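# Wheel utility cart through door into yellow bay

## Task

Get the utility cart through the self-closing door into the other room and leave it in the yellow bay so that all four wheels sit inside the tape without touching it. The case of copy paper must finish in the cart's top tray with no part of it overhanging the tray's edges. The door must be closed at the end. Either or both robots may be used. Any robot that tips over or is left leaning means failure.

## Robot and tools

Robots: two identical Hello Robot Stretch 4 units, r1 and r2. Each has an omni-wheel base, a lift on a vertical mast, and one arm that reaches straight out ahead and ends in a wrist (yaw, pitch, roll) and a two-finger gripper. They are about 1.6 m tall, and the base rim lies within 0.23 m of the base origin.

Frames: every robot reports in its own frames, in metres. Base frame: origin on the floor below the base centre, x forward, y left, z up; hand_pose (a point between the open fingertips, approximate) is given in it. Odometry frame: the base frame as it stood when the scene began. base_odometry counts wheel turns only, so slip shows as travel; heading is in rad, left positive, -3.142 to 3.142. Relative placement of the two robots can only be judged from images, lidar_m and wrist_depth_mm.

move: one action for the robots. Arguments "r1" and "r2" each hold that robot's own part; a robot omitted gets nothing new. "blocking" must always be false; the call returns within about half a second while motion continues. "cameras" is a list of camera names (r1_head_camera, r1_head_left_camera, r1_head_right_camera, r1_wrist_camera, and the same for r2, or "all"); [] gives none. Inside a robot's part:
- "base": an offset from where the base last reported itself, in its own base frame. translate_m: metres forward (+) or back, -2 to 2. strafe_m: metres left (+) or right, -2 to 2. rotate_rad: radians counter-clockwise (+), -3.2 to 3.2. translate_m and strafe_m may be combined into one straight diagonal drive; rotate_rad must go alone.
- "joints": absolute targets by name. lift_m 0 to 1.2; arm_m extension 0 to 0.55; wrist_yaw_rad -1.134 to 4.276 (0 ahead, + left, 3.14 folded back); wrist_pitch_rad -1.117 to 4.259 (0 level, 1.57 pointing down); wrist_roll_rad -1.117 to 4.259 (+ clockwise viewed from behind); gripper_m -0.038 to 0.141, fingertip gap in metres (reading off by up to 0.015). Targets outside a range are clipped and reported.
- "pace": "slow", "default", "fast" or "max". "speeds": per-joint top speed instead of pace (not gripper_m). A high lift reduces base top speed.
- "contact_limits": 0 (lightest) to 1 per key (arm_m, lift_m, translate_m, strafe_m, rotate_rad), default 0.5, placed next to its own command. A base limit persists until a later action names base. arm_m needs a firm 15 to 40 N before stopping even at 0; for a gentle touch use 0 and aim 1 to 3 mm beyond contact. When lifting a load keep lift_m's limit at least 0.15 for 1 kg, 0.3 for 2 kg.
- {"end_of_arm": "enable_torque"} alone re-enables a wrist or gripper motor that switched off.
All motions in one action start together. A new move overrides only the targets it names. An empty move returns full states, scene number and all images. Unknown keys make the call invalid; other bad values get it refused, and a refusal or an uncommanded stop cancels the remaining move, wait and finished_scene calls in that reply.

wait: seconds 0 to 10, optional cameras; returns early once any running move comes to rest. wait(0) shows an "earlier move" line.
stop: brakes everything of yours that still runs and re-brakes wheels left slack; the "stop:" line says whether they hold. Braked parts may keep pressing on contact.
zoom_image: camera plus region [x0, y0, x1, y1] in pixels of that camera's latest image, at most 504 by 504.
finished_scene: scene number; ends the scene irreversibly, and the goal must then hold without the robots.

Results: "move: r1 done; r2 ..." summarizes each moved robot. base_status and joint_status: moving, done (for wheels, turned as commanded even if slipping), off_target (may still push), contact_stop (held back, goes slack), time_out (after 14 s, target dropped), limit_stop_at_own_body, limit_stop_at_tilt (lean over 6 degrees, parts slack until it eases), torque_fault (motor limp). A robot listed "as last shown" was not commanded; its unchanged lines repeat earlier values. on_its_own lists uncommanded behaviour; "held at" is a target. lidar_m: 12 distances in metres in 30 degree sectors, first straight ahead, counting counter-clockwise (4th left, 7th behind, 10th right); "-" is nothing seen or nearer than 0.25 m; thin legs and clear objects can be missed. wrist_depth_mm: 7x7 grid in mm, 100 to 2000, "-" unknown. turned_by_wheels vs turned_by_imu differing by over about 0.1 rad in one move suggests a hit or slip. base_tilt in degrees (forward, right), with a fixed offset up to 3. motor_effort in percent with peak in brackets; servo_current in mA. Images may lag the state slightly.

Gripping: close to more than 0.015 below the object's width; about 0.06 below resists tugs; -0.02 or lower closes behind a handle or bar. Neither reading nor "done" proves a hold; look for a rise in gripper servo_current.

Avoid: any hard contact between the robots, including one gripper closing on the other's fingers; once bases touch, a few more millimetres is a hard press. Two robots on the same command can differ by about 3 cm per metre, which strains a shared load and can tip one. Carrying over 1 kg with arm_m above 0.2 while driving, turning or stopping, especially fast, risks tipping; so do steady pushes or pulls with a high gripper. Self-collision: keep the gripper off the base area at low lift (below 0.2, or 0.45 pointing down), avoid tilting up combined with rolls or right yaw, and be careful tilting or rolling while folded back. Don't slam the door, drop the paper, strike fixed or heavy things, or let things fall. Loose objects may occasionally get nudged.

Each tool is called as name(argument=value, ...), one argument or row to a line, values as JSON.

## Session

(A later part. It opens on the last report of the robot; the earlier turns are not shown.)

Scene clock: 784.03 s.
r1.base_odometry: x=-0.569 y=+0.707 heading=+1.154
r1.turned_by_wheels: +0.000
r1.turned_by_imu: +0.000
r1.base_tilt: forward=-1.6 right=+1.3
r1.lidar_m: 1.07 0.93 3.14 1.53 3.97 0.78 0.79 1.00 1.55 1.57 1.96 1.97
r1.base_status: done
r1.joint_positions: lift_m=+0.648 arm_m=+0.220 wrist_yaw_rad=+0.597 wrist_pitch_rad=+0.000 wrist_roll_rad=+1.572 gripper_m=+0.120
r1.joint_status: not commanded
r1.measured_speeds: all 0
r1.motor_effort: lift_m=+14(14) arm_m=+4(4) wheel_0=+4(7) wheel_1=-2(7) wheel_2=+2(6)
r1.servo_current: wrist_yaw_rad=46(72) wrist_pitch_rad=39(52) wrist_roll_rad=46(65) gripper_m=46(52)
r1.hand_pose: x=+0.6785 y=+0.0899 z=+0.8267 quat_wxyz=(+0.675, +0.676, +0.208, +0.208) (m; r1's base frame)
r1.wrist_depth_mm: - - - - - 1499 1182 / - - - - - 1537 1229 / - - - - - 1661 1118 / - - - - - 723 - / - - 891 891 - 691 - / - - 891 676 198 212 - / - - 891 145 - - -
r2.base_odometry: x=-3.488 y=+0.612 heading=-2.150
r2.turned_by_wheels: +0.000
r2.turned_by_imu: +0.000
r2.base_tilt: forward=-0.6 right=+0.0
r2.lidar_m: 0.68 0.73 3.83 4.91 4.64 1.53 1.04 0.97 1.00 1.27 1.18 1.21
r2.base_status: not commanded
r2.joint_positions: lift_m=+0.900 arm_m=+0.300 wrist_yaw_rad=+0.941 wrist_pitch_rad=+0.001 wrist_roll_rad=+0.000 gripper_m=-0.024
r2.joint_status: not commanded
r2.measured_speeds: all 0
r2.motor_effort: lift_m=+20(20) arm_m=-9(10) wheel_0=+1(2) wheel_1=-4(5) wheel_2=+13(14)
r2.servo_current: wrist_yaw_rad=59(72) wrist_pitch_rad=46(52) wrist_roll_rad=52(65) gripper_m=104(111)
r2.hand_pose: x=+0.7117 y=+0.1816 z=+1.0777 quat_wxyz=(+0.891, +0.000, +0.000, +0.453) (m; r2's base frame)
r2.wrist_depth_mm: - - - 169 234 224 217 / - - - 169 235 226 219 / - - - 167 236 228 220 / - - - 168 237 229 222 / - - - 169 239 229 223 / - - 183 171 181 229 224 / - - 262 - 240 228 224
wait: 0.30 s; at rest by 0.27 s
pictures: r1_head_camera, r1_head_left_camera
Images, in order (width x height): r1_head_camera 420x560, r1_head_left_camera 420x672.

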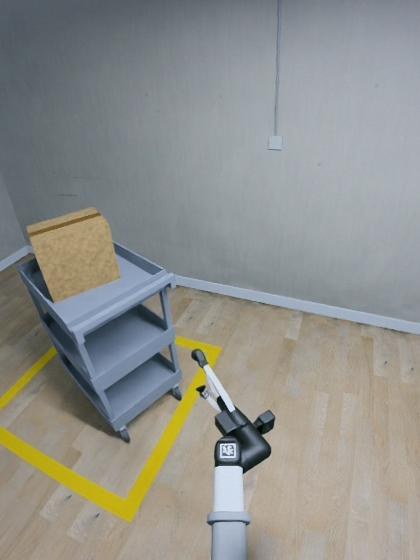

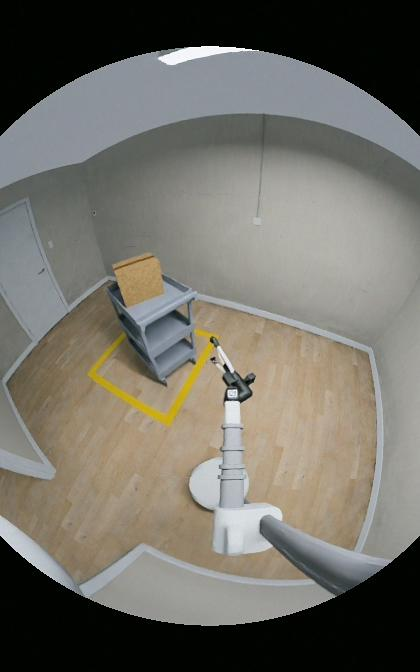

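move(
  blocking=false,
  r2={"joints":{"gripper_m":0.141}},
  r1={"base":{"strafe_m":0.75,"translate_m":-0.3},"joints":{"arm_m":0.0}},
)

wait(
  seconds=4,
)

wait(
  seconds=4,
  cameras=["r1_head_camera","r1_head_left_camera","r2_head_camera"],
)

Scene clock: 793.00 s.
move: r1 moving; r2 moving
r1.base_odometry: x=-0.601 y=+0.708 heading=+1.154
r1.turned_by_wheels: +0.000
r1.turned_by_imu: +0.000
r1.base_tilt: forward=-1.6 right=+1.3
r1.lidar_m: 1.06 0.92 3.13 1.49 3.97 0.75 0.77 0.98 1.57 1.59 1.98 1.99
r1.base_status: translate_m moving; strafe_m moving
r1.joint_positions: lift_m=+0.648 arm_m=+0.169 wrist_yaw_rad=+0.597 wrist_pitch_rad=+0.000 wrist_roll_rad=+1.572 gripper_m=+0.120
r1.joint_status: arm_m moving
r1.measured_speeds: translate_m=-0.046 strafe_m=+0.115 rotate_rad=-0.003 lift_m=+0.000 arm_m=-0.195 wrist_yaw_rad=+0.000 wrist_pitch_rad=+0.000 wrist_roll_rad=+0.000
r1.motor_effort: lift_m=+14(14) arm_m=-5(6) wheel_0=-10(11) wheel_1=+6(9) wheel_2=+4(6)
r1.servo_current: wrist_yaw_rad=52(65) wrist_pitch_rad=39(46) wrist_roll_rad=46(52) gripper_m=46(46)
r1.hand_pose: x=+0.6278 y=+0.0899 z=+0.8266 quat_wxyz=(+0.676, +0.676, +0.208, +0.208) (m; r1's base frame)
r1.wrist_depth_mm: - - - - - 1499 1182 / - - - - - 1661 1160 / - - - - - 1464 1182 / - - - - - 732 - / - - 931 917 - 707 - / - - 917 691 198 200 - / - - - 145 - 1756 -
r2.base_odometry: x=-3.488 y=+0.613 heading=-2.151
r2.turned_by_wheels: -0.001
r2.turned_by_imu: +0.000
r2.base_tilt: forward=-0.7 right=+0.1
r2.lidar_m: 0.67 0.73 3.82 4.93 4.63 1.58 1.06 0.97 1.01 1.29 1.17 1.22
r2.base_status: not commanded
r2.joint_positions: lift_m=+0.900 arm_m=+0.300 wrist_yaw_rad=+0.941 wrist_pitch_rad=+0.001 wrist_roll_rad=+0.000 gripper_m=+0.002
r2.joint_status: gripper_m moving
r2.measured_speeds: translate_m=-0.001 strafe_m=-0.001 rotate_rad=-0.006 lift_m=+0.000 arm_m=+0.000 wrist_yaw_rad=+0.000 wrist_pitch_rad=+0.000 wrist_roll_rad=+0.000
r2.motor_effort: lift_m=+20(20) arm_m=-9(10) wheel_0=-1(2) wheel_1=-5(5) wheel_2=+9(14)
r2.servo_current: wrist_yaw_rad=46(65) wrist_pitch_rad=46(46) wrist_roll_rad=46(59) gripper_m=72(104)
r2.hand_pose: x=+0.7117 y=+0.1816 z=+1.0777 quat_wxyz=(+0.891, +0.000, +0.000, +0.453) (m; r2's base frame)
r2.wrist_depth_mm: - - 258 169 237 229 222 / - - 258 171 239 229 224 / - - - 171 242 232 224 / - - - 171 243 232 225 / - - - 172 245 233 227 / - - 263 173 183 234 229 / - - 265 - 244 234 229
pictures: none

Scene clock: 795.00 s.
earlier move: r1 moving; r2 done
r1.base_odometry: x=-1.142 y=+0.727 heading=+1.154
r1.turned_by_wheels: +0.000
r1.turned_by_imu: +0.002
r1.base_tilt: forward=-1.6 right=+1.2
r1.lidar_m: 1.02 1.40 2.73 0.97 3.43 0.60 0.42 0.53 1.03 2.02 2.47 2.36
r1.base_status: translate_m moving; strafe_m moving
r1.joint_positions: lift_m=+0.648 arm_m=+0.000 wrist_yaw_rad=+0.597 wrist_pitch_rad=+0.000 wrist_roll_rad=+1.572 gripper_m=+0.120
r1.joint_status: all done
r1.measured_speeds: translate_m=-0.112 strafe_m=+0.279 rotate_rad=+0.000 lift_m=+0.000 arm_m=+0.000 wrist_yaw_rad=+0.000 wrist_pitch_rad=+0.000 wrist_roll_rad=+0.000
r1.motor_effort: lift_m=+14(14) arm_m=-5(7) wheel_0=-7(12) wheel_1=+5(10) wheel_2=+4(6)
r1.servo_current: wrist_yaw_rad=39(72) wrist_pitch_rad=39(46) wrist_roll_rad=46(72) gripper_m=39(52)
r1.hand_pose: x=+0.4586 y=+0.0899 z=+0.8266 quat_wxyz=(+0.676, +0.676, +0.208, +0.208) (m; r1's base frame)
r1.wrist_depth_mm: - - 960 715 - - - / - - 946 1008 - 1336 - / - - - - - 1708 1182 / - - - - - 1708 1182 / - - - - - 1708 1229 / - - - - - 213 1281 / - - - 145 - 1921 1205
r2.base_odometry: x=-3.488 y=+0.613 heading=-2.151
r2.turned_by_wheels: +0.000
r2.turned_by_imu: +0.000
r2.base_tilt: forward=-0.6 right=+0.0
r2.lidar_m: 1.14 1.03 3.82 4.92 4.62 1.58 1.05 0.97 1.01 1.25 1.17 1.22
r2.base_status: not commanded
r2.joint_positions: lift_m=+0.900 arm_m=+0.300 wrist_yaw_rad=+0.949 wrist_pitch_rad=+0.001 wrist_roll_rad=+0.000 gripper_m=+0.141
r2.joint_status: all done
r2.measured_speeds: all 0
r2.motor_effort: lift_m=+20(20) arm_m=-7(10) wheel_0=-1(3) wheel_1=+0(5) wheel_2=+3(14)
r2.servo_current: wrist_yaw_rad=46(65) wrist_pitch_rad=46(52) wrist_roll_rad=46(59) gripper_m=52(130)
r2.hand_pose: x=+0.7102 y=+0.1834 z=+1.0777 quat_wxyz=(+0.890, +0.000, +0.000, +0.457) (m; r2's base frame)
r2.wrist_depth_mm: - - - - - - - / - - - - 627 - - / - - - - 627 - - / - - - - 627 - - / - - - - 634 - - / - - - - 211 184 - / - - - - - - -
wait: 2.00 of 4 s (r2 has come to rest)
pictures: none

Scene clock: 796.67 s.
earlier move: r1 done
r1.base_odometry: x=-1.376 y=+0.736 heading=+1.154
r1.turned_by_wheels: +0.000
r1.turned_by_imu: +0.001
r1.base_tilt: forward=-1.6 right=+1.3
r1.lidar_m: 1.12 2.83 2.54 0.73 3.19 0.56 0.42 0.37 0.70 2.19 2.69 1.28
r1.base_status: done
r1.joint_positions: lift_m=+0.648 arm_m=+0.000 wrist_yaw_rad=+0.597 wrist_pitch_rad=+0.000 wrist_roll_rad=+1.572 gripper_m=+0.120
r1.joint_status: all done
r1.measured_speeds: all 0
r1.motor_effort: lift_m=+14(14) arm_m=-4(7) wheel_0=-2(12) wheel_1=+2(10) wheel_2=+1(6)
r1.servo_current: wrist_yaw_rad=59(72) wrist_pitch_rad=39(46) wrist_roll_rad=39(72) gripper_m=39(52)
r1.hand_pose: x=+0.4586 y=+0.0899 z=+0.8266 quat_wxyz=(+0.676, +0.676, +0.208, +0.208) (m; r1's base frame)
r1.wrist_depth_mm: - - - - - 1756 1138 / - - - - - 1661 1182 / - - - - - 1708 1182 / - - - - - 1708 1205 / - - - - - 1756 1205 / - - - - - 214 1229 / - - - 145 - 1863 1205
r2.base_odometry: x=-3.488 y=+0.613 heading=-2.151
r2.turned_by_wheels: +0.000
r2.turned_by_imu: +0.000
r2.base_tilt: forward=-0.7 right=+0.1
r2.lidar_m: 1.47 1.60 3.81 4.92 4.63 1.56 1.06 0.98 0.97 1.26 1.17 1.20
r2.base_status: not commanded
r2.joint_positions: lift_m=+0.900 arm_m=+0.300 wrist_yaw_rad=+0.949 wrist_pitch_rad=+0.001 wrist_roll_rad=+0.000 gripper_m=+0.141
r2.joint_status: all done
r2.measured_speeds: all 0
r2.motor_effort: lift_m=+20(20) arm_m=-7(10) wheel_0=-1(3) wheel_1=-1(5) wheel_2=+3(14)
r2.servo_current: wrist_yaw_rad=59(65) wrist_pitch_rad=39(52) wrist_roll_rad=39(59) gripper_m=52(130)
r2.hand_pose: x=+0.7102 y=+0.1834 z=+1.0777 quat_wxyz=(+0.890, +0.000, +0.000, +0.457) (m; r2's base frame)
r2.wrist_depth_mm: - - - - - - - / - - - - - - - / - - - - - - - / - - - - - - - / - - - - - - - / - - - - - 878 - / - - - - - - -
wait: 1.67 of 4 s (r1 has come to rest)
pictures: r1_head_camera, r1_head_left_camera, r2_head_camera
Images, in order (width x height): r1_head_camera 420x560, r1_head_left_camera 420x672, r2_head_camera 420x560.

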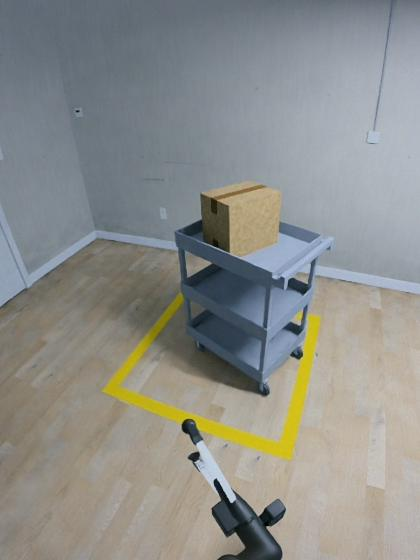

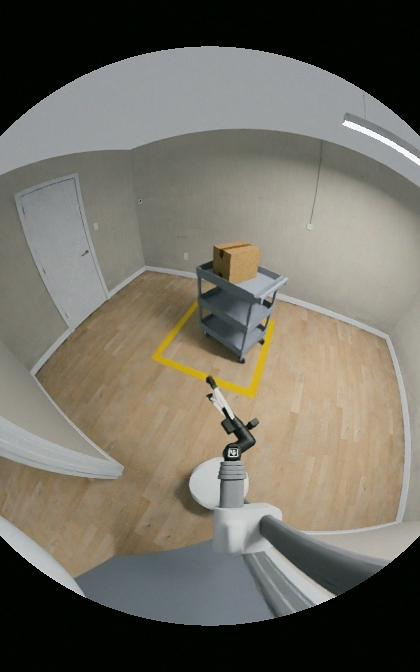

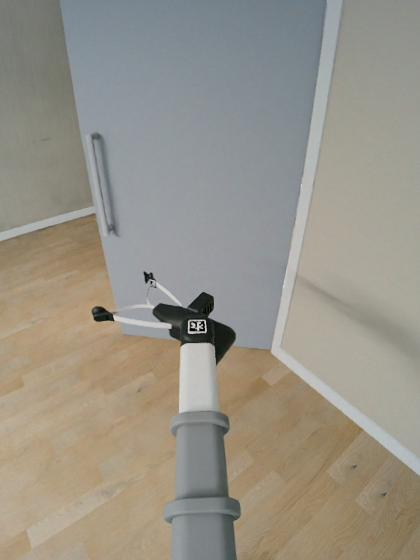

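zoom_image(
  camera="r1_head_camera",
  region=[170, 270, 340, 470],
)

move(
  blocking=false,
  r1={"base":{"translate_m":0.0,"strafe_m":0.5}},
)

wait(
  seconds=5,
)

wait(
  seconds=3,
  cameras=["r1_head_camera","r2_head_camera"],
)

zoom_image(
  camera="r1_head_camera",
  region=[180, 250, 420, 470],
)

Scaled by 2.520 from the camera's 420x560 image, which has a finer 600x800 frame.

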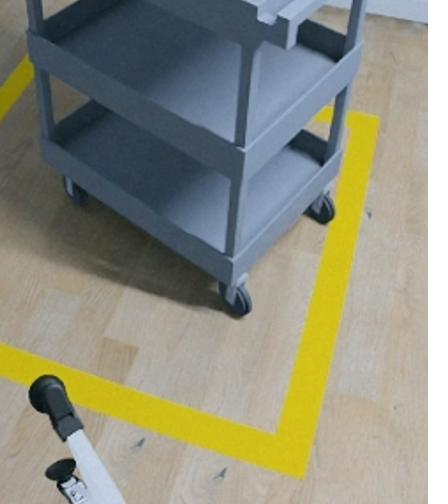

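Scene clock: 806.23 s.
move: r1 moving
r1.base_odometry: x=-1.410 y=+0.750 heading=+1.154
r1.turned_by_wheels: +0.000
r1.turned_by_imu: +0.000
r1.base_tilt: forward=-1.6 right=+1.3
r1.lidar_m: 1.11 2.78 2.42 0.55 0.37 0.30 0.31 0.39 0.63 2.22 2.75 1.22
r1.base_status: translate_m moving; strafe_m moving
r1.joint_positions: lift_m=+0.648 arm_m=+0.000 wrist_yaw_rad=+0.597 wrist_pitch_rad=+0.000 wrist_roll_rad=+1.572 gripper_m=+0.120
r1.joint_status: not commanded
r1.measured_speeds: translate_m=+0.001 strafe_m=+0.141 rotate_rad=-0.003 lift_m=+0.000 arm_m=+0.000 wrist_yaw_rad=+0.000 wrist_pitch_rad=+0.000 wrist_roll_rad=+0.000
r1.motor_effort: lift_m=+14(14) arm_m=-5(5) wheel_0=-9(11) wheel_1=+8(10) wheel_2=+0(1)
r1.servo_current: wrist_yaw_rad=46(65) wrist_pitch_rad=39(46) wrist_roll_rad=39(59) gripper_m=39(46)
r1.hand_pose: x=+0.4586 y=+0.0899 z=+0.8266 quat_wxyz=(+0.676, +0.676, +0.208, +0.208) (m; r1's base frame)
r1.wrist_depth_mm: - - - - - 1756 1118 / - - - - - 1661 1160 / - - - - - 1708 1160 / - - - - - 1661 1205 / - - - - - 1708 1182 / - - - - - 213 1205 / - - - 145 - 1921 1205
r2: as last shown
r2.turned_by_imu: +0.001
r2.lidar_m: 1.56 3.55 3.85 4.91 4.62 1.55 1.06 0.96 0.99 1.28 1.18 1.22
r2.motor_effort: lift_m=+20(20) arm_m=-7(7) wheel_0=-1(1) wheel_1=+0(1) wheel_2=+3(3)
r2.servo_current: wrist_yaw_rad=39(52) wrist_pitch_rad=46(46) wrist_roll_rad=39(59) gripper_m=52(59)
r2.wrist_depth_mm: - - - - - - - / - - - - - - - / - - - - - - - / - - - - - - - / - - - - - - - / - - - - - - - / - - - - - - -
pictures: none

Scene clock: 808.73 s.
earlier move: r1 done
r1.base_odometry: x=-1.833 y=+0.938 heading=+1.155
r1.turned_by_wheels: +0.001
r1.turned_by_imu: +0.003
r1.base_tilt: forward=-1.6 right=+1.3
r1.lidar_m: 1.47 2.32 0.79 0.25 0.25 - - 0.25 0.44 2.64 2.96 1.30
r1.base_status: done
r1.joint_positions: lift_m=+0.648 arm_m=+0.000 wrist_yaw_rad=+0.598 wrist_pitch_rad=+0.000 wrist_roll_rad=+1.572 gripper_m=+0.120
r1.joint_status: not commanded
r1.measured_speeds: all 0
r1.motor_effort: lift_m=+14(15) arm_m=+4(5) wheel_0=-10(16) wheel_1=+6(10) wheel_2=+12(16)
r1.servo_current: wrist_yaw_rad=33(72) wrist_pitch_rad=39(46) wrist_roll_rad=39(65) gripper_m=39(52)
r1.hand_pose: x=+0.4585 y=+0.0900 z=+0.8265 quat_wxyz=(+0.675, +0.676, +0.208, +0.208) (m; r1's base frame)
r1.wrist_depth_mm: - - - - - 1661 1138 / - - - - - 1708 1160 / - - - - - 1661 1160 / - - - - - 1708 1182 / - - - - - 1708 1205 / - - - - - 213 1229 / - 139 - 145 - 1661 1205
r2.base_odometry: x=-3.488 y=+0.613 heading=-2.151
r2.turned_by_wheels: +0.000
r2.turned_by_imu: +0.000
r2.base_tilt: forward=-0.7 right=+0.1
r2.lidar_m: 1.58 3.57 3.87 4.93 4.58 1.54 1.06 0.98 1.01 1.29 1.19 1.21
r2.base_status: not commanded
r2.joint_positions: lift_m=+0.900 arm_m=+0.300 wrist_yaw_rad=+0.949 wrist_pitch_rad=+0.001 wrist_roll_rad=+0.000 gripper_m=+0.141
r2.joint_status: not commanded
r2.measured_speeds: all 0
r2.motor_effort: lift_m=+20(20) arm_m=-7(8) wheel_0=-1(2) wheel_1=-1(1) wheel_2=+3(3)
r2.servo_current: wrist_yaw_rad=52(59) wrist_pitch_rad=33(52) wrist_roll_rad=46(59) gripper_m=52(59)
r2.hand_pose: x=+0.7102 y=+0.1834 z=+1.0777 quat_wxyz=(+0.890, +0.000, +0.000, +0.457) (m; r2's base frame)
r2.wrist_depth_mm: - - - - - - - / - - - - - - - / - - - - - - - / - - - - - - - / - - - - - - - / - - - - - - - / - - - - - - -
wait: 2.50 of 5 s (r1 has come to rest)
pictures: none

Scene clock: 811.73 s.
r1.base_odometry: x=-1.833 y=+0.938 heading=+1.155
r1.turned_by_wheels: +0.000
r1.turned_by_imu: +0.000
r1.base_tilt: forward=-1.6 right=+1.3
r1.lidar_m: 1.47 2.30 0.75 0.25 0.25 - - 0.25 0.47 2.64 2.99 1.31
r1.base_status: done
r1.joint_positions: lift_m=+0.648 arm_m=+0.000 wrist_yaw_rad=+0.598 wrist_pitch_rad=+0.000 wrist_roll_rad=+1.572 gripper_m=+0.120
r1.joint_status: not commanded
r1.measured_speeds: all 0
r1.motor_effort: lift_m=+14(15) arm_m=+4(5) wheel_0=-9(16) wheel_1=+6(10) wheel_2=+12(16)
r1.servo_current: wrist_yaw_rad=52(72) wrist_pitch_rad=33(46) wrist_roll_rad=39(65) gripper_m=39(52)
r1.hand_pose: x=+0.4585 y=+0.0900 z=+0.8265 quat_wxyz=(+0.675, +0.676, +0.208, +0.208) (m; r1's base frame)
r1.wrist_depth_mm: - - - - - 1576 1160 / - - - - - 1618 1160 / - - - - - 1708 1182 / - - - - - 1708 1182 / - - - - - 1756 1205 / - - - - - 213 1229 / - 139 - 145 - 1576 1182
r2.base_odometry: x=-3.488 y=+0.613 heading=-2.151
r2.turned_by_wheels: +0.000
r2.turned_by_imu: +0.000
r2.base_tilt: forward=-0.7 right=+0.1
r2.lidar_m: 1.56 3.57 3.83 4.94 4.62 1.60 1.05 0.96 1.01 1.28 1.17 1.20
r2.base_status: not commanded
r2.joint_positions: lift_m=+0.900 arm_m=+0.300 wrist_yaw_rad=+0.949 wrist_pitch_rad=+0.001 wrist_roll_rad=+0.000 gripper_m=+0.141
r2.joint_status: not commanded
r2.measured_speeds: all 0
r2.motor_effort: lift_m=+20(20) arm_m=-7(8) wheel_0=-1(2) wheel_1=+0(1) wheel_2=+3(3)
r2.servo_current: wrist_yaw_rad=52(59) wrist_pitch_rad=39(52) wrist_roll_rad=52(59) gripper_m=52(59)
r2.hand_pose: x=+0.7102 y=+0.1834 z=+1.0777 quat_wxyz=(+0.890, +0.000, +0.000, +0.457) (m; r2's base frame)
r2.wrist_depth_mm: - - - - - - - / - - - - - - - / - - - - - - - / - - - - - - - / - - - - - - - / - - - - - - - / - - - - - - -
wait: 3.00 s; at rest by 0.27 s
pictures: r1_head_camera, r2_head_camera
Images, in order (width x height): r1_head_camera 420x560, r2_head_camera 420x560.

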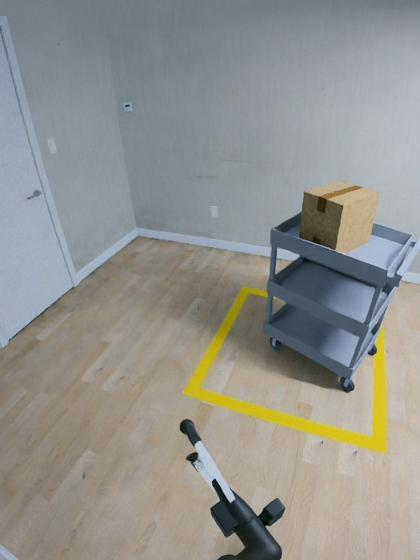

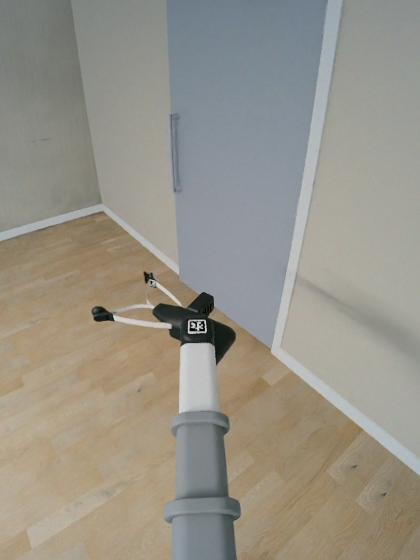

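Scaled by 2.100 from the camera's 420x560 image, which has a finer 600x800 frame.

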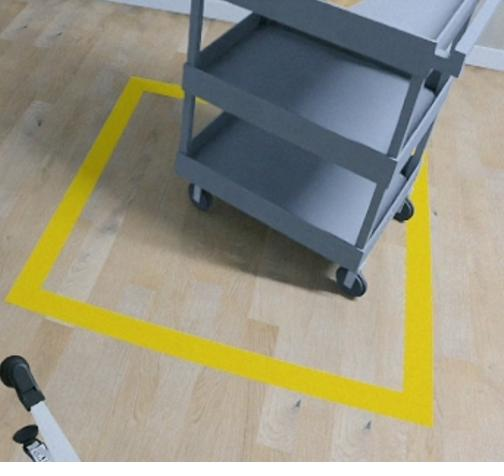

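move(
  blocking=false,
  r1={"base":{"translate_m":0.3,"strafe_m":-1.25}},
)

wait(
  seconds=8,
)

move(
  blocking=false,
  r1={"base":{"translate_m":0.0,"strafe_m":-0.1},"joints":{"arm_m":0.22}},
)

wait(
  seconds=3,
)

wait(
  seconds=0.3,
  cameras=["r1_head_camera","r1_wrist_camera","r2_head_camera"],
)

zoom_image(
  camera="r1_head_camera",
  region=[0, 250, 250, 560],
)

Scene clock: 830.93 s.
move: r1 moving
r1.base_odometry: x=-1.801 y=+0.932 heading=+1.155
r1.turned_by_wheels: +0.000
r1.turned_by_imu: -0.001
r1.base_tilt: forward=-1.6 right=+1.2
r1.lidar_m: 1.40 2.35 0.97 0.28 0.25 - 0.26 0.25 0.49 2.60 2.99 1.29
r1.base_status: translate_m moving; strafe_m moving
r1.joint_positions: lift_m=+0.648 arm_m=+0.000 wrist_yaw_rad=+0.598 wrist_pitch_rad=+0.000 wrist_roll_rad=+1.572 gripper_m=+0.120
r1.joint_status: not commanded
r1.measured_speeds: translate_m=+0.032 strafe_m=-0.122 rotate_rad=+0.001 lift_m=+0.000 arm_m=+0.000 wrist_yaw_rad=+0.000 wrist_pitch_rad=+0.000 wrist_roll_rad=+0.000
r1.motor_effort: lift_m=+15(15) arm_m=+4(4) wheel_0=+9(10) wheel_1=-8(10) wheel_2=-3(11)
r1.servo_current: wrist_yaw_rad=59(59) wrist_pitch_rad=39(46) wrist_roll_rad=39(72) gripper_m=39(46)
r1.hand_pose: x=+0.4585 y=+0.0900 z=+0.8265 quat_wxyz=(+0.675, +0.676, +0.208, +0.208) (m; r1's base frame)
r1.wrist_depth_mm: - - - - - 1618 1182 / - - - - - 1661 1182 / - - - - - 1708 1182 / - - - - - 1756 1182 / - - - - - 1708 1205 / - - - - - 213 1182 / - 160 - 145 - 1708 1205
r2: as last shown
r2.lidar_m: 1.57 3.55 3.85 4.89 4.62 1.55 1.05 0.98 0.99 1.28 1.18 1.19
r2.motor_effort: lift_m=+20(20) arm_m=-7(7) wheel_0=-1(1) wheel_1=+0(1) wheel_2=+3(3)
r2.servo_current: wrist_yaw_rad=52(52) wrist_pitch_rad=39(46) wrist_roll_rad=46(52) gripper_m=52(59)
pictures: none

Scene clock: 836.17 s.
earlier move: r1 done
r1.base_odometry: x=-0.569 y=+0.707 heading=+1.155
r1.turned_by_wheels: +0.000
r1.turned_by_imu: -0.007
r1.base_tilt: forward=-1.6 right=+1.3
r1.lidar_m: 1.08 0.93 3.13 1.51 0.96 0.79 0.79 0.98 1.55 1.59 1.92 1.96
r1.base_status: done
r1.joint_positions: lift_m=+0.648 arm_m=+0.000 wrist_yaw_rad=+0.598 wrist_pitch_rad=+0.000 wrist_roll_rad=+1.572 gripper_m=+0.120
r1.joint_status: not commanded
r1.measured_speeds: all 0
r1.motor_effort: lift_m=+14(15) arm_m=+4(4) wheel_0=+2(12) wheel_1=-1(10) wheel_2=-1(11)
r1.servo_current: wrist_yaw_rad=39(78) wrist_pitch_rad=46(52) wrist_roll_rad=52(72) gripper_m=39(52)
r1.hand_pose: x=+0.4585 y=+0.0900 z=+0.8265 quat_wxyz=(+0.675, +0.676, +0.208, +0.208) (m; r1's base frame)
r1.wrist_depth_mm: - - - - - 1537 1182 / - - - - - 1618 1138 / - - - - - 1661 904 / - - - 1078 - 866 866 / - - 1060 - - - - / - - 1060 - 191 211 1205 / - - - 145 - 1863 1229
r2.base_odometry: x=-3.488 y=+0.613 heading=-2.151
r2.turned_by_wheels: +0.000
r2.turned_by_imu: +0.001
r2.base_tilt: forward=-0.7 right=+0.1
r2.lidar_m: 1.57 3.58 3.82 4.94 4.61 1.55 1.07 0.97 0.99 1.27 1.18 1.20
r2.base_status: not commanded
r2.joint_positions: lift_m=+0.900 arm_m=+0.300 wrist_yaw_rad=+0.949 wrist_pitch_rad=+0.001 wrist_roll_rad=+0.000 gripper_m=+0.141
r2.joint_status: not commanded
r2.measured_speeds: all 0
r2.motor_effort: lift_m=+20(20) arm_m=-7(8) wheel_0=-1(2) wheel_1=+0(1) wheel_2=+3(3)
r2.servo_current: wrist_yaw_rad=39(59) wrist_pitch_rad=39(46) wrist_roll_rad=46(59) gripper_m=52(59)
r2.hand_pose: x=+0.7102 y=+0.1834 z=+1.0777 quat_wxyz=(+0.890, +0.000, +0.000, +0.457) (m; r2's base frame)
r2.wrist_depth_mm: - - - - - - - / - - - - - - - / - - - - - - - / - - - - - - - / - - - - - - - / - - - - - - - / - - - - - - -
wait: 5.23 of 8 s (r1 has come to rest)
pictures: none

Scene clock: 836.67 s.
move: r1 moving
r1.base_odometry: x=-0.535 y=+0.693 heading=+1.155
r1.turned_by_wheels: +0.000
r1.turned_by_imu: +0.000
r1.base_tilt: forward=-1.6 right=+1.3
r1.lidar_m: 1.11 0.95 3.16 1.54 0.98 0.80 0.81 1.02 1.52 1.53 1.90 1.97
r1.base_status: translate_m moving; strafe_m moving
r1.joint_positions: lift_m=+0.648 arm_m=+0.051 wrist_yaw_rad=+0.598 wrist_pitch_rad=+0.000 wrist_roll_rad=+1.572 gripper_m=+0.120
r1.joint_status: arm_m moving
r1.measured_speeds: translate_m=+0.000 strafe_m=-0.142 rotate_rad=+0.000 lift_m=+0.000 arm_m=+0.195 wrist_yaw_rad=+0.000 wrist_pitch_rad=+0.000 wrist_roll_rad=+0.000
r1.motor_effort: lift_m=+14(14) arm_m=+3(6) wheel_0=+10(12) wheel_1=-9(10) wheel_2=+0(1)
r1.servo_current: wrist_yaw_rad=65(65) wrist_pitch_rad=39(46) wrist_roll_rad=52(59) gripper_m=39(52)
r1.hand_pose: x=+0.5092 y=+0.0900 z=+0.8265 quat_wxyz=(+0.675, +0.676, +0.208, +0.208) (m; r1's base frame)
r1.wrist_depth_mm: - - - - - 1464 1205 / - - - - - 1708 1160 / - - - - - 1537 891 / - - - - - 854 - / - - 1042 - - 820 - / - - 1042 1025 192 201 1205 / - - - 145 - 1863 1205
r2: as last shown
r2.turned_by_imu: +0.000
r2.lidar_m: 1.59 3.57 3.84 4.91 4.60 1.55 1.06 0.98 1.00 1.30 1.19 1.20
r2.motor_effort: lift_m=+20(20) arm_m=-7(7) wheel_0=-1(1) wheel_1=+0(1) wheel_2=+3(3)
r2.servo_current: wrist_yaw_rad=59(59) wrist_pitch_rad=39(39) wrist_roll_rad=52(59) gripper_m=52(59)
pictures: none

Scene clock: 837.93 s.
earlier move: r1 done
r1.base_odometry: x=-0.477 y=+0.667 heading=+1.155
r1.turned_by_wheels: +0.000
r1.turned_by_imu: -0.001
r1.base_tilt: forward=-1.6 right=+1.3
r1.lidar_m: 1.93 0.99 3.24 1.56 0.88 0.81 0.84 1.03 1.46 1.48 1.82 1.94
r1.base_status: done
r1.joint_positions: lift_m=+0.648 arm_m=+0.220 wrist_yaw_rad=+0.598 wrist_pitch_rad=+0.000 wrist_roll_rad=+1.572 gripper_m=+0.120
r1.joint_status: all done
r1.measured_speeds: all 0
r1.motor_effort: lift_m=+14(14) arm_m=+4(9) wheel_0=-1(12) wheel_1=+0(10) wheel_2=+0(2)
r1.servo_current: wrist_yaw_rad=33(78) wrist_pitch_rad=46(52) wrist_roll_rad=46(72) gripper_m=39(52)
r1.hand_pose: x=+0.6784 y=+0.0900 z=+0.8265 quat_wxyz=(+0.675, +0.676, +0.208, +0.208) (m; r1's base frame)
r1.wrist_depth_mm: - - - - - 1430 1138 / - - - - - 1537 1205 / - - - - - 1708 1138 / - - - - - 1499 1118 / - - - - - 759 - / - - 960 946 198 200 - / - - 946 145 - 707 -
r2.base_odometry: x=-3.488 y=+0.613 heading=-2.151
r2.turned_by_wheels: +0.000
r2.turned_by_imu: +0.000
r2.base_tilt: forward=-0.7 right=+0.1
r2.lidar_m: 1.59 3.58 3.82 4.91 4.61 1.57 1.07 0.98 1.00 1.28 1.18 1.22
r2.base_status: not commanded
r2.joint_positions: lift_m=+0.900 arm_m=+0.300 wrist_yaw_rad=+0.949 wrist_pitch_rad=+0.001 wrist_roll_rad=+0.000 gripper_m=+0.141
r2.joint_status: not commanded
r2.measured_speeds: all 0
r2.motor_effort: lift_m=+20(20) arm_m=-7(7) wheel_0=-1(1) wheel_1=+0(1) wheel_2=+2(3)
r2.servo_current: wrist_yaw_rad=46(59) wrist_pitch_rad=39(46) wrist_roll_rad=65(65) gripper_m=52(59)
r2.hand_pose: x=+0.7102 y=+0.1834 z=+1.0777 quat_wxyz=(+0.890, +0.000, +0.000, +0.457) (m; r2's base frame)
r2.wrist_depth_mm: - - - - - - - / - - - - - - - / - - - - - - - / - - - - - - - / - - - - - - - / - - - - - - - / - - - - - - -
wait: 1.27 of 3 s (r1 has come to rest)
pictures: none

Scene clock: 838.23 s.
r1.base_odometry: x=-0.477 y=+0.667 heading=+1.155
r1.turned_by_wheels: +0.000
r1.turned_by_imu: +0.000
r1.base_tilt: forward=-1.6 right=+1.3
r1.lidar_m: 1.97 1.00 3.23 1.56 0.88 0.81 0.82 1.04 1.45 1.48 1.83 1.93
r1.base_status: done
r1.joint_positions: lift_m=+0.648 arm_m=+0.220 wrist_yaw_rad=+0.598 wrist_pitch_rad=+0.000 wrist_roll_rad=+1.572 gripper_m=+0.120
r1.joint_status: all done
r1.measured_speeds: all 0
r1.motor_effort: lift_m=+15(14) arm_m=+4(9) wheel_0=-1(12) wheel_1=-1(10) wheel_2=+0(2)
r1.servo_current: wrist_yaw_rad=65(78) wrist_pitch_rad=39(52) wrist_roll_rad=39(72) gripper_m=46(52)
r1.hand_pose: x=+0.6784 y=+0.0900 z=+0.8265 quat_wxyz=(+0.675, +0.676, +0.208, +0.208) (m; r1's base frame)
r1.wrist_depth_mm: - - - - - 1430 1182 / - - - - - 1576 1205 / - - - - - 1756 1138 / - - - - - 1499 1118 / - - - - - 759 - / - - 931 931 198 200 - / - - 960 145 - 707 -
r2.base_odometry: x=-3.488 y=+0.613 heading=-2.151
r2.turned_by_wheels: +0.000
r2.turned_by_imu: +0.000
r2.base_tilt: forward=-0.6 right=+0.1
r2.lidar_m: 1.59 3.54 3.84 4.93 4.62 1.56 1.06 0.97 1.00 1.29 1.18 1.23
r2.base_status: not commanded
r2.joint_positions: lift_m=+0.900 arm_m=+0.300 wrist_yaw_rad=+0.949 wrist_pitch_rad=+0.001 wrist_roll_rad=+0.000 gripper_m=+0.141
r2.joint_status: not commanded
r2.measured_speeds: all 0
r2.motor_effort: lift_m=+20(20) arm_m=-7(7) wheel_0=-1(1) wheel_1=-1(1) wheel_2=+3(3)
r2.servo_current: wrist_yaw_rad=52(59) wrist_pitch_rad=46(46) wrist_roll_rad=39(65) gripper_m=52(59)
r2.hand_pose: x=+0.7102 y=+0.1834 z=+1.0777 quat_wxyz=(+0.890, +0.000, +0.000, +0.457) (m; r2's base frame)
r2.wrist_depth_mm: - - - - - - - / - - - - - - - / - - - - - - - / - - - - - - - / - - - - - - - / - - - - - - - / - - - - - - -
wait: 0.30 s; at rest by 0.27 s
pictures: r1_head_camera, r1_wrist_camera, r2_head_camera
Images, in order (width x height): r1_head_camera 420x560, r1_wrist_camera 616x392, r2_head_camera 420x560.

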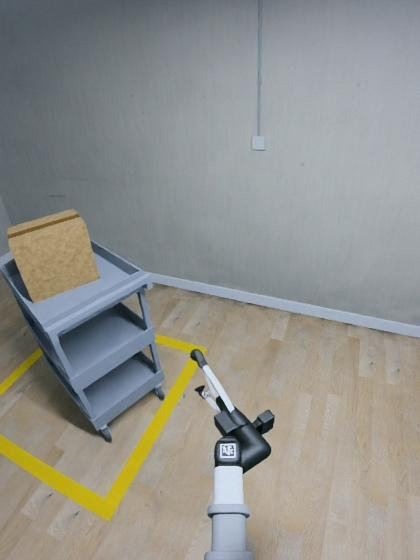

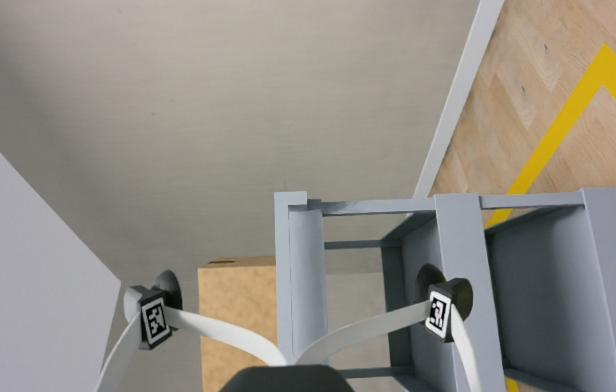

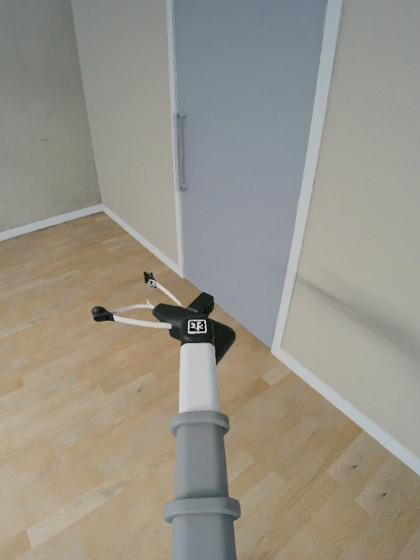

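Scaled by 1.626 from the camera's 420x560 image, which has a finer 600x800 frame.

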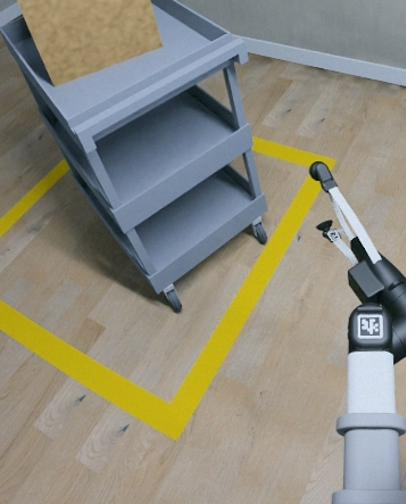

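move(
  blocking=false,
  r1={"base":{"translate_m":0.0,"strafe_m":0.1}},
)

wait(
  seconds=3,
)

move(
  blocking=false,
  r1={"base":{"translate_m":0.35,"strafe_m":0.28},"pace":"slow"},
)

wait(
  seconds=7,
)

move(
  blocking=false,
  r1={"joints":{"gripper_m":0.0}},
)

wait(
  seconds=3,
)

move(
  blocking=false,
  r1={"base":{"translate_m":0.07,"strafe_m":0.09},"pace":"slow"},
)

wait(
  seconds=4,
)

wait(
  seconds=0.3,
  cameras=["r1_head_camera","r1_wrist_camera"],
)

zoom_image(
  camera="r1_head_camera",
  region=[0, 250, 280, 560],
)

Scene clock: 847.87 s.
move: r1 moving
r1.base_odometry: x=-0.510 y=+0.682 heading=+1.155
r1.turned_by_wheels: +0.000
r1.turned_by_imu: +0.000
r1.base_tilt: forward=-1.6 right=+1.3
r1.lidar_m: 1.14 0.98 3.20 1.55 1.00 0.78 0.81 1.04 1.49 1.50 1.84 1.96
r1.base_status: translate_m moving; strafe_m moving
r1.joint_positions: lift_m=+0.648 arm_m=+0.220 wrist_yaw_rad=+0.598 wrist_pitch_rad=+0.000 wrist_roll_rad=+1.572 gripper_m=+0.120
r1.joint_status: not commanded
r1.measured_speeds: translate_m=+0.000 strafe_m=+0.140 rotate_rad=-0.002 lift_m=+0.000 arm_m=+0.000 wrist_yaw_rad=+0.000 wrist_pitch_rad=+0.000 wrist_roll_rad=+0.000
r1.motor_effort: lift_m=+14(14) arm_m=+4(5) wheel_0=-9(11) wheel_1=+8(9) wheel_2=+1(1)
r1.servo_current: wrist_yaw_rad=59(65) wrist_pitch_rad=46(52) wrist_roll_rad=52(65) gripper_m=39(52)
r1.hand_pose: x=+0.6784 y=+0.0900 z=+0.8265 quat_wxyz=(+0.675, +0.676, +0.208, +0.208) (m; r1's base frame)
r1.wrist_depth_mm: - - - - - 1430 1160 / - - - - - 1499 1255 / - - - - - 1661 1118 / - - - - - 1430 1138 / - - - - - 750 - / - - 904 917 197 200 - / - - 917 145 - - -
r2: as last shown
r2.base_tilt: forward=-0.6 right=+0.0
r2.lidar_m: 1.59 3.54 3.82 4.93 4.62 1.56 1.06 0.98 1.01 1.29 1.18 1.23
r2.motor_effort: lift_m=+20(20) arm_m=-7(7) wheel_0=+0(1) wheel_1=+0(1) wheel_2=+3(3)
r2.servo_current: wrist_yaw_rad=46(59) wrist_pitch_rad=46(46) wrist_roll_rad=46(52) gripper_m=46(59)
pictures: none

Scene clock: 848.83 s.
earlier move: r1 done
r1.base_odometry: x=-0.569 y=+0.707 heading=+1.155
r1.turned_by_wheels: +0.000
r1.turned_by_imu: +0.000
r1.base_tilt: forward=-1.6 right=+1.3
r1.lidar_m: 1.10 0.92 3.14 1.50 0.96 0.78 0.81 0.98 1.56 1.56 1.93 1.98
r1.base_status: done
r1.joint_positions: lift_m=+0.648 arm_m=+0.220 wrist_yaw_rad=+0.598 wrist_pitch_rad=+0.000 wrist_roll_rad=+1.572 gripper_m=+0.120
r1.joint_status: not commanded
r1.measured_speeds: all 0
r1.motor_effort: lift_m=+14(15) arm_m=+4(5) wheel_0=-1(12) wheel_1=+1(10) wheel_2=+0(2)
r1.servo_current: wrist_yaw_rad=65(65) wrist_pitch_rad=46(52) wrist_roll_rad=33(65) gripper_m=46(52)
r1.hand_pose: x=+0.6784 y=+0.0900 z=+0.8265 quat_wxyz=(+0.675, +0.676, +0.208, +0.208) (m; r1's base frame)
r1.wrist_depth_mm: - - - - - 1499 1160 / - - - - - 1576 1229 / - - - - - 1499 - / - - - - - 707 - / - - 891 878 - 676 - / - - 866 654 197 213 - / - - - 145 - - -
r2.base_odometry: x=-3.488 y=+0.613 heading=-2.151
r2.turned_by_wheels: +0.000
r2.turned_by_imu: +0.000
r2.base_tilt: forward=-0.7 right=+0.1
r2.lidar_m: 1.60 3.56 3.84 4.93 4.61 1.56 1.06 0.96 1.01 1.27 1.18 1.21
r2.base_status: not commanded
r2.joint_positions: lift_m=+0.900 arm_m=+0.300 wrist_yaw_rad=+0.949 wrist_pitch_rad=+0.001 wrist_roll_rad=+0.000 gripper_m=+0.141
r2.joint_status: not commanded
r2.measured_speeds: all 0
r2.motor_effort: lift_m=+20(20) arm_m=-7(7) wheel_0=-1(1) wheel_1=+0(1) wheel_2=+3(3)
r2.servo_current: wrist_yaw_rad=46(65) wrist_pitch_rad=46(46) wrist_roll_rad=52(59) gripper_m=52(59)
r2.hand_pose: x=+0.7102 y=+0.1834 z=+1.0777 quat_wxyz=(+0.890, +0.000, +0.000, +0.457) (m; r2's base frame)
r2.wrist_depth_mm: - - - - - - - / - - - - - - - / - - - - - - - / - - - - - - - / - - - - - - - / - - - - - - - / - - - - - - -
wait: 0.97 of 3 s (r1 has come to rest)
pictures: none

Scene clock: 849.33 s.
move: r1 moving
r1.base_odometry: x=-0.572 y=+0.720 heading=+1.155
r1.turned_by_wheels: +0.000
r1.turned_by_imu: +0.000
r1.base_tilt: forward=-1.6 right=+1.3
r1.lidar_m: 1.07 0.93 3.14 1.51 0.96 0.79 0.80 1.00 1.57 1.59 1.95 1.96
r1.base_status: translate_m moving; strafe_m moving
r1.joint_positions: lift_m=+0.648 arm_m=+0.220 wrist_yaw_rad=+0.598 wrist_pitch_rad=+0.000 wrist_roll_rad=+1.572 gripper_m=+0.120
r1.joint_status: not commanded
r1.measured_speeds: translate_m=+0.041 strafe_m=+0.032 rotate_rad=+0.002 lift_m=+0.000 arm_m=+0.000 wrist_yaw_rad=+0.000 wrist_pitch_rad=+0.000 wrist_roll_rad=+0.000
r1.motor_effort: lift_m=+14(15) arm_m=+4(4) wheel_0=-5(6) wheel_1=+5(7) wheel_2=-5(6)
r1.servo_current: wrist_yaw_rad=46(59) wrist_pitch_rad=39(46) wrist_roll_rad=52(65) gripper_m=46(46)
r1.hand_pose: x=+0.6784 y=+0.0900 z=+0.8265 quat_wxyz=(+0.675, +0.676, +0.208, +0.208) (m; r1's base frame)
r1.wrist_depth_mm: - - - - - 1499 1160 / - - - - - 1537 1229 / - - - - - 1464 1182 / - - - 1118 - 691 - / - - 878 854 - 668 - / - - 866 661 198 213 - / - - - 145 - - -
r2: as last shown
r2.base_tilt: forward=-0.7 right=+0.0
r2.lidar_m: 1.58 3.55 3.87 4.93 4.62 1.56 1.04 0.97 0.98 1.29 1.18 1.21
r2.motor_effort: lift_m=+20(20) arm_m=-7(7) wheel_0=-1(1) wheel_1=-1(1) wheel_2=+3(3)
r2.servo_current: wrist_yaw_rad=46(52) wrist_pitch_rad=46(46) wrist_roll_rad=46(52) gripper_m=52(59)
pictures: none

Scene clock: 854.53 s.
earlier move: r1 done
r1.base_odometry: x=-0.683 y=+1.141 heading=+1.155
r1.turned_by_wheels: +0.000
r1.turned_by_imu: +0.001
r1.base_tilt: forward=-1.6 right=+1.3
r1.lidar_m: 0.52 0.49 2.76 1.75 1.21 1.03 1.02 1.27 1.95 1.97 1.94 1.74
r1.base_status: done
r1.joint_positions: lift_m=+0.648 arm_m=+0.220 wrist_yaw_rad=+0.598 wrist_pitch_rad=+0.000 wrist_roll_rad=+1.572 gripper_m=+0.120
r1.joint_status: not commanded
r1.measured_speeds: all 0
r1.motor_effort: lift_m=+14(15) arm_m=+4(5) wheel_0=-4(7) wheel_1=+2(8) wheel_2=-1(7)
r1.servo_current: wrist_yaw_rad=59(72) wrist_pitch_rad=39(52) wrist_roll_rad=46(65) gripper_m=46(46)
r1.hand_pose: x=+0.6784 y=+0.0900 z=+0.8265 quat_wxyz=(+0.675, +0.676, +0.208, +0.208) (m; r1's base frame)
r1.wrist_depth_mm: - - 224 - - 296 1098 / - - 215 281 294 306 307 / - - 225 - - 1708 - / - - 222 258 - - - / - 445 212 249 - - - / - 445 182 241 194 196 - / - 442 439 147 - - -
r2.base_odometry: x=-3.488 y=+0.613 heading=-2.151
r2.turned_by_wheels: +0.000
r2.turned_by_imu: +0.001
r2.base_tilt: forward=-0.6 right=+0.1
r2.lidar_m: 1.59 3.56 3.86 4.91 4.63 1.56 1.06 0.97 0.98 1.29 1.19 1.21
r2.base_status: not commanded
r2.joint_positions: lift_m=+0.900 arm_m=+0.300 wrist_yaw_rad=+0.949 wrist_pitch_rad=+0.001 wrist_roll_rad=+0.000 gripper_m=+0.141
r2.joint_status: not commanded
r2.measured_speeds: all 0
r2.motor_effort: lift_m=+20(20) arm_m=-7(8) wheel_0=-1(2) wheel_1=+0(1) wheel_2=+3(3)
r2.servo_current: wrist_yaw_rad=52(65) wrist_pitch_rad=46(46) wrist_roll_rad=65(65) gripper_m=52(59)
r2.hand_pose: x=+0.7102 y=+0.1834 z=+1.0777 quat_wxyz=(+0.890, +0.000, +0.000, +0.457) (m; r2's base frame)
r2.wrist_depth_mm: - - - - - - - / - - - - - - - / - - - - - - - / - - - - - - - / - - - - - - - / - - - - - - - / - - - - - - -
wait: 5.20 of 7 s (r1 has come to rest)
pictures: none

Scene clock: 855.03 s.
move: r1 moving
r1.base_odometry: x=-0.683 y=+1.141 heading=+1.155
r1.turned_by_wheels: +0.000
r1.turned_by_imu: +0.000
r1.base_tilt: forward=-1.6 right=+1.3
r1.lidar_m: 0.54 0.50 2.77 1.77 1.24 1.00 1.00 1.24 1.97 1.97 1.95 1.76
r1.base_status: not commanded
r1.joint_positions: lift_m=+0.648 arm_m=+0.220 wrist_yaw_rad=+0.598 wrist_pitch_rad=+0.000 wrist_roll_rad=+1.572 gripper_m=+0.106
r1.joint_status: gripper_m moving
r1.measured_speeds: all 0
r1.motor_effort: lift_m=+14(14) arm_m=+4(5) wheel_0=-4(4) wheel_1=+2(2) wheel_2=-1(1)
r1.servo_current: wrist_yaw_rad=46(59) wrist_pitch_rad=39(46) wrist_roll_rad=52(65) gripper_m=91(91)
r1.hand_pose: x=+0.6784 y=+0.0900 z=+0.8265 quat_wxyz=(+0.675, +0.676, +0.208, +0.208) (m; r1's base frame)
r1.wrist_depth_mm: - - 225 - - 297 1098 / - - - 281 293 303 306 / - - 224 - - 1661 - / - - 219 258 - - - / - 449 220 250 - - - / - 442 186 240 195 - - / - 436 439 140 - - -
r2: as last shown
r2.turned_by_imu: +0.000
r2.base_tilt: forward=-0.7 right=+0.1
r2.lidar_m: 1.58 3.57 3.86 4.90 4.63 1.56 1.06 0.96 1.00 1.29 1.18 1.22
r2.motor_effort: lift_m=+20(20) arm_m=-7(7) wheel_0=-1(1) wheel_1=-1(1) wheel_2=+3(3)
r2.servo_current: wrist_yaw_rad=33(59) wrist_pitch_rad=39(46) wrist_roll_rad=46(52) gripper_m=52(59)
pictures: none

Scene clock: 856.57 s.
earlier move: r1 done
r1.base_odometry: x=-0.683 y=+1.141 heading=+1.155
r1.turned_by_wheels: +0.000
r1.turned_by_imu: +0.000
r1.base_tilt: forward=-1.6 right=+1.3
r1.lidar_m: 0.55 0.47 2.76 1.74 1.21 1.02 1.01 1.30 1.95 1.96 1.94 1.74
r1.base_status: not commanded
r1.joint_positions: lift_m=+0.648 arm_m=+0.220 wrist_yaw_rad=+0.598 wrist_pitch_rad=-0.009 wrist_roll_rad=+1.572 gripper_m=+0.001
r1.joint_status: all done
r1.measured_speeds: all 0
r1.motor_effort: lift_m=+14(15) arm_m=-3(5) wheel_0=-4(5) wheel_1=+1(2) wheel_2=+2(2)
r1.servo_current: wrist_yaw_rad=46(59) wrist_pitch_rad=59(65) wrist_roll_rad=46(65) gripper_m=59(176)
r1.hand_pose: x=+0.6785 y=+0.0900 z=+0.8292 quat_wxyz=(+0.675, +0.677, +0.205, +0.211) (m; r1's base frame)
r1.wrist_depth_mm: - - - - 282 283 1138 / - - - - 281 300 1118 / - - - 260 260 1618 - / - - - 252 252 1863 - / - 445 445 241 243 - - / - 445 184 204 183 - - / - 156 442 172 181 - -
r2.base_odometry: x=-3.488 y=+0.613 heading=-2.151
r2.turned_by_wheels: +0.000
r2.turned_by_imu: +0.000
r2.base_tilt: forward=-0.6 right=+0.1
r2.lidar_m: 1.58 3.55 3.82 4.93 4.62 1.55 1.04 0.97 1.00 1.28 1.18 1.23
r2.base_status: not commanded
r2.joint_positions: lift_m=+0.900 arm_m=+0.300 wrist_yaw_rad=+0.949 wrist_pitch_rad=+0.001 wrist_roll_rad=+0.000 gripper_m=+0.141
r2.joint_status: not commanded
r2.measured_speeds: all 0
r2.motor_effort: lift_m=+20(20) arm_m=-7(8) wheel_0=-1(2) wheel_1=+0(1) wheel_2=+3(3)
r2.servo_current: wrist_yaw_rad=46(59) wrist_pitch_rad=39(52) wrist_roll_rad=46(59) gripper_m=52(59)
r2.hand_pose: x=+0.7102 y=+0.1834 z=+1.0777 quat_wxyz=(+0.890, +0.000, +0.000, +0.457) (m; r2's base frame)
r2.wrist_depth_mm: - - - - - - - / - - - - - - - / - - - - - - - / - - - - - - - / - - - - - - - / - - - - - - - / - - - - - - -
wait: 1.53 of 3 s (r1 has come to rest)
pictures: none

Scene clock: 857.07 s.
move: r1 moving
r1.base_odometry: x=-0.689 y=+1.152 heading=+1.154
r1.turned_by_wheels: -0.001
r1.turned_by_imu: -0.001
r1.base_tilt: forward=-1.6 right=+1.3
r1.lidar_m: 0.55 0.48 2.74 1.76 1.23 1.04 1.01 1.26 1.96 1.98 1.93 1.73
r1.base_status: translate_m moving; strafe_m moving
r1.joint_positions: lift_m=+0.648 arm_m=+0.220 wrist_yaw_rad=+0.598 wrist_pitch_rad=-0.009 wrist_roll_rad=+1.572 gripper_m=+0.001
r1.joint_status: not commanded
r1.measured_speeds: translate_m=+0.030 strafe_m=+0.039 rotate_rad=-0.002 lift_m=+0.000 arm_m=+0.000 wrist_yaw_rad=+0.000 wrist_pitch_rad=+0.000 wrist_roll_rad=+0.000
r1.motor_effort: lift_m=+14(14) arm_m=-1(4) wheel_0=-9(9) wheel_1=+7(7) wheel_2=-11(11)
r1.servo_current: wrist_yaw_rad=46(59) wrist_pitch_rad=52(59) wrist_roll_rad=46(65) gripper_m=59(65)
r1.hand_pose: x=+0.6785 y=+0.0900 z=+0.8292 quat_wxyz=(+0.675, +0.677, +0.205, +0.211) (m; r1's base frame)
r1.wrist_depth_mm: - - - 220 283 - 1160 / - - - - 279 281 297 / - - - 259 260 1618 1336 / - - - 250 254 - - / - 445 442 241 242 - - / - 439 183 205 186 - - / - 152 436 186 180 - -
r2: as last shown
r2.base_tilt: forward=-0.6 right=+0.0
r2.lidar_m: 1.57 3.58 3.84 4.95 4.62 1.53 1.05 0.97 1.01 1.26 1.18 1.20
r2.motor_effort: lift_m=+20(20) arm_m=-7(7) wheel_0=-1(1) wheel_1=-1(1) wheel_2=+3(3)
r2.servo_current: wrist_yaw_rad=39(52) wrist_pitch_rad=39(52) wrist_roll_rad=39(59) gripper_m=46(52)
pictures: none

Scene clock: 858.97 s.
earlier move: r1 done
r1.base_odometry: x=-0.737 y=+1.241 heading=+1.153
r1.turned_by_wheels: +0.000
r1.turned_by_imu: -0.001
r1.base_tilt: forward=-1.6 right=+1.3
r1.lidar_m: 0.58 0.50 2.63 1.84 1.24 1.13 1.06 1.32 2.04 2.06 1.90 1.72
r1.base_status: done
r1.joint_positions: lift_m=+0.648 arm_m=+0.220 wrist_yaw_rad=+0.594 wrist_pitch_rad=-0.009 wrist_roll_rad=+1.572 gripper_m=+0.001
r1.joint_status: not commanded
r1.measured_speeds: all 0
r1.motor_effort: lift_m=+14(15) arm_m=-2(4) wheel_0=-11(14) wheel_1=+0(7) wheel_2=-6(12)
r1.servo_current: wrist_yaw_rad=65(72) wrist_pitch_rad=52(65) wrist_roll_rad=52(65) gripper_m=52(65)
r1.hand_pose: x=+0.6788 y=+0.0889 z=+0.8292 quat_wxyz=(+0.675, +0.677, +0.204, +0.210) (m; r1's base frame)
r1.wrist_depth_mm: - - - - 278 278 1118 / - - - - 271 291 1182 / - - - 258 257 1576 - / - - - 248 250 - - / - 442 445 240 240 - - / - 442 184 211 185 - - / - 158 439 224 181 - -
r2.base_odometry: x=-3.488 y=+0.613 heading=-2.151
r2.turned_by_wheels: +0.000
r2.turned_by_imu: +0.000
r2.base_tilt: forward=-0.6 right=+0.1
r2.lidar_m: 1.59 3.54 3.82 4.94 4.61 1.57 1.05 0.96 1.01 1.27 1.19 1.22
r2.base_status: not commanded
r2.joint_positions: lift_m=+0.900 arm_m=+0.300 wrist_yaw_rad=+0.949 wrist_pitch_rad=+0.001 wrist_roll_rad=+0.000 gripper_m=+0.141
r2.joint_status: not commanded
r2.measured_speeds: all 0
r2.motor_effort: lift_m=+20(20) arm_m=-7(7) wheel_0=-1(2) wheel_1=+0(1) wheel_2=+3(3)
r2.servo_current: wrist_yaw_rad=46(59) wrist_pitch_rad=46(52) wrist_roll_rad=46(59) gripper_m=46(59)
r2.hand_pose: x=+0.7102 y=+0.1834 z=+1.0777 quat_wxyz=(+0.890, +0.000, +0.000, +0.457) (m; r2's base frame)
r2.wrist_depth_mm: - - - - - - - / - - - - - - - / - - - - - - - / - - - - - - - / - - - - - - - / - - - - - - - / - - - - - - -
wait: 1.90 of 4 s (r1 has come to rest)
pictures: none

Scene clock: 859.27 s.
r1.base_odometry: x=-0.737 y=+1.241 heading=+1.153
r1.turned_by_wheels: +0.000
r1.turned_by_imu: +0.000
r1.base_tilt: forward=-1.6 right=+1.3
r1.lidar_m: 0.58 0.50 2.66 1.82 1.27 1.11 1.04 1.31 2.05 2.08 1.91 1.71
r1.base_status: done
r1.joint_positions: lift_m=+0.648 arm_m=+0.220 wrist_yaw_rad=+0.594 wrist_pitch_rad=-0.009 wrist_roll_rad=+1.572 gripper_m=+0.001
r1.joint_status: not commanded
r1.measured_speeds: all 0
r1.motor_effort: lift_m=+14(15) arm_m=-3(4) wheel_0=-11(14) wheel_1=+0(7) wheel_2=-6(12)
r1.servo_current: wrist_yaw_rad=46(72) wrist_pitch_rad=52(65) wrist_roll_rad=39(65) gripper_m=52(65)
r1.hand_pose: x=+0.6788 y=+0.0889 z=+0.8292 quat_wxyz=(+0.675, +0.677, +0.204, +0.210) (m; r1's base frame)
r1.wrist_depth_mm: - - - - 278 278 1118 / - - - - 271 290 1182 / - - - 257 257 1576 - / - - - 248 249 - - / - 449 445 240 240 - - / - 442 185 210 184 - - / - 158 439 224 181 - -
r2.base_odometry: x=-3.488 y=+0.613 heading=-2.151
r2.turned_by_wheels: +0.000
r2.turned_by_imu: +0.000
r2.base_tilt: forward=-0.7 right=+0.1
r2.lidar_m: 1.61 3.57 3.85 4.90 4.63 1.58 1.06 0.97 1.00 1.28 1.18 1.22
r2.base_status: not commanded
r2.joint_positions: lift_m=+0.900 arm_m=+0.300 wrist_yaw_rad=+0.949 wrist_pitch_rad=+0.001 wrist_roll_rad=+0.000 gripper_m=+0.141
r2.joint_status: not commanded
r2.measured_speeds: all 0
r2.motor_effort: lift_m=+20(20) arm_m=-7(7) wheel_0=-1(2) wheel_1=+0(1) wheel_2=+3(3)
r2.servo_current: wrist_yaw_rad=52(59) wrist_pitch_rad=46(52) wrist_roll_rad=52(59) gripper_m=59(59)
r2.hand_pose: x=+0.7102 y=+0.1834 z=+1.0777 quat_wxyz=(+0.890, +0.000, +0.000, +0.457) (m; r2's base frame)
r2.wrist_depth_mm: - - - - - - - / - - - - - - - / - - - - - - - / - - - - - - - / - - - - - - - / - - - - - - - / - - - - - - -
wait: 0.30 s; at rest by 0.27 s
pictures: r1_head_camera, r1_wrist_camera
Images, in order (width x height): r1_head_camera 420x560, r1_wrist_camera 616x392.

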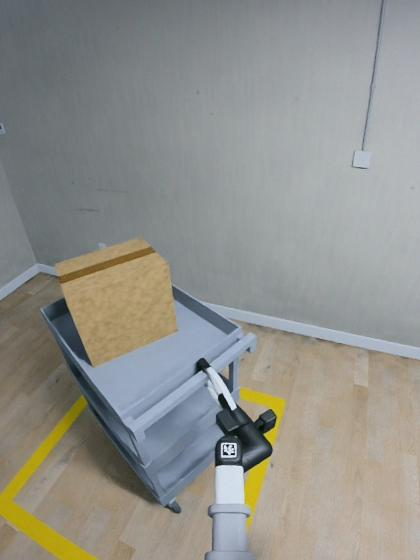

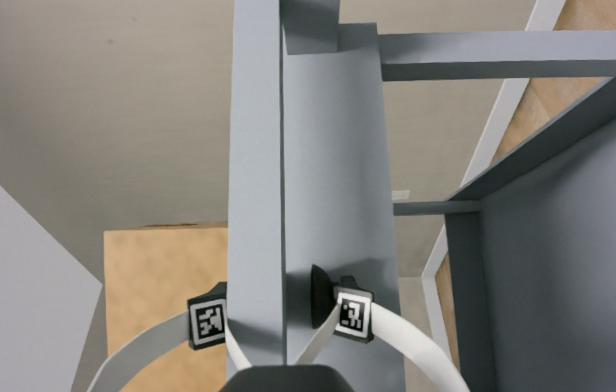

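Scaled by 1.626 from the camera's 420x560 image, which has a finer 600x800 frame.

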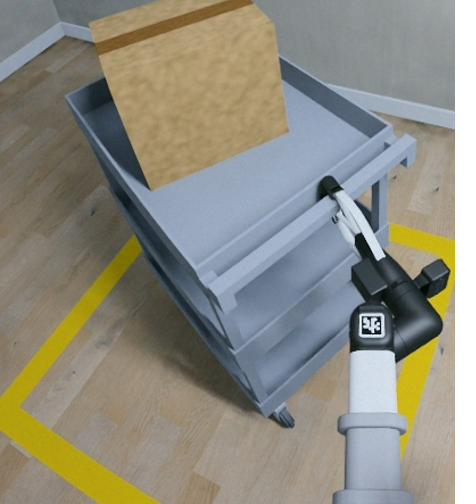

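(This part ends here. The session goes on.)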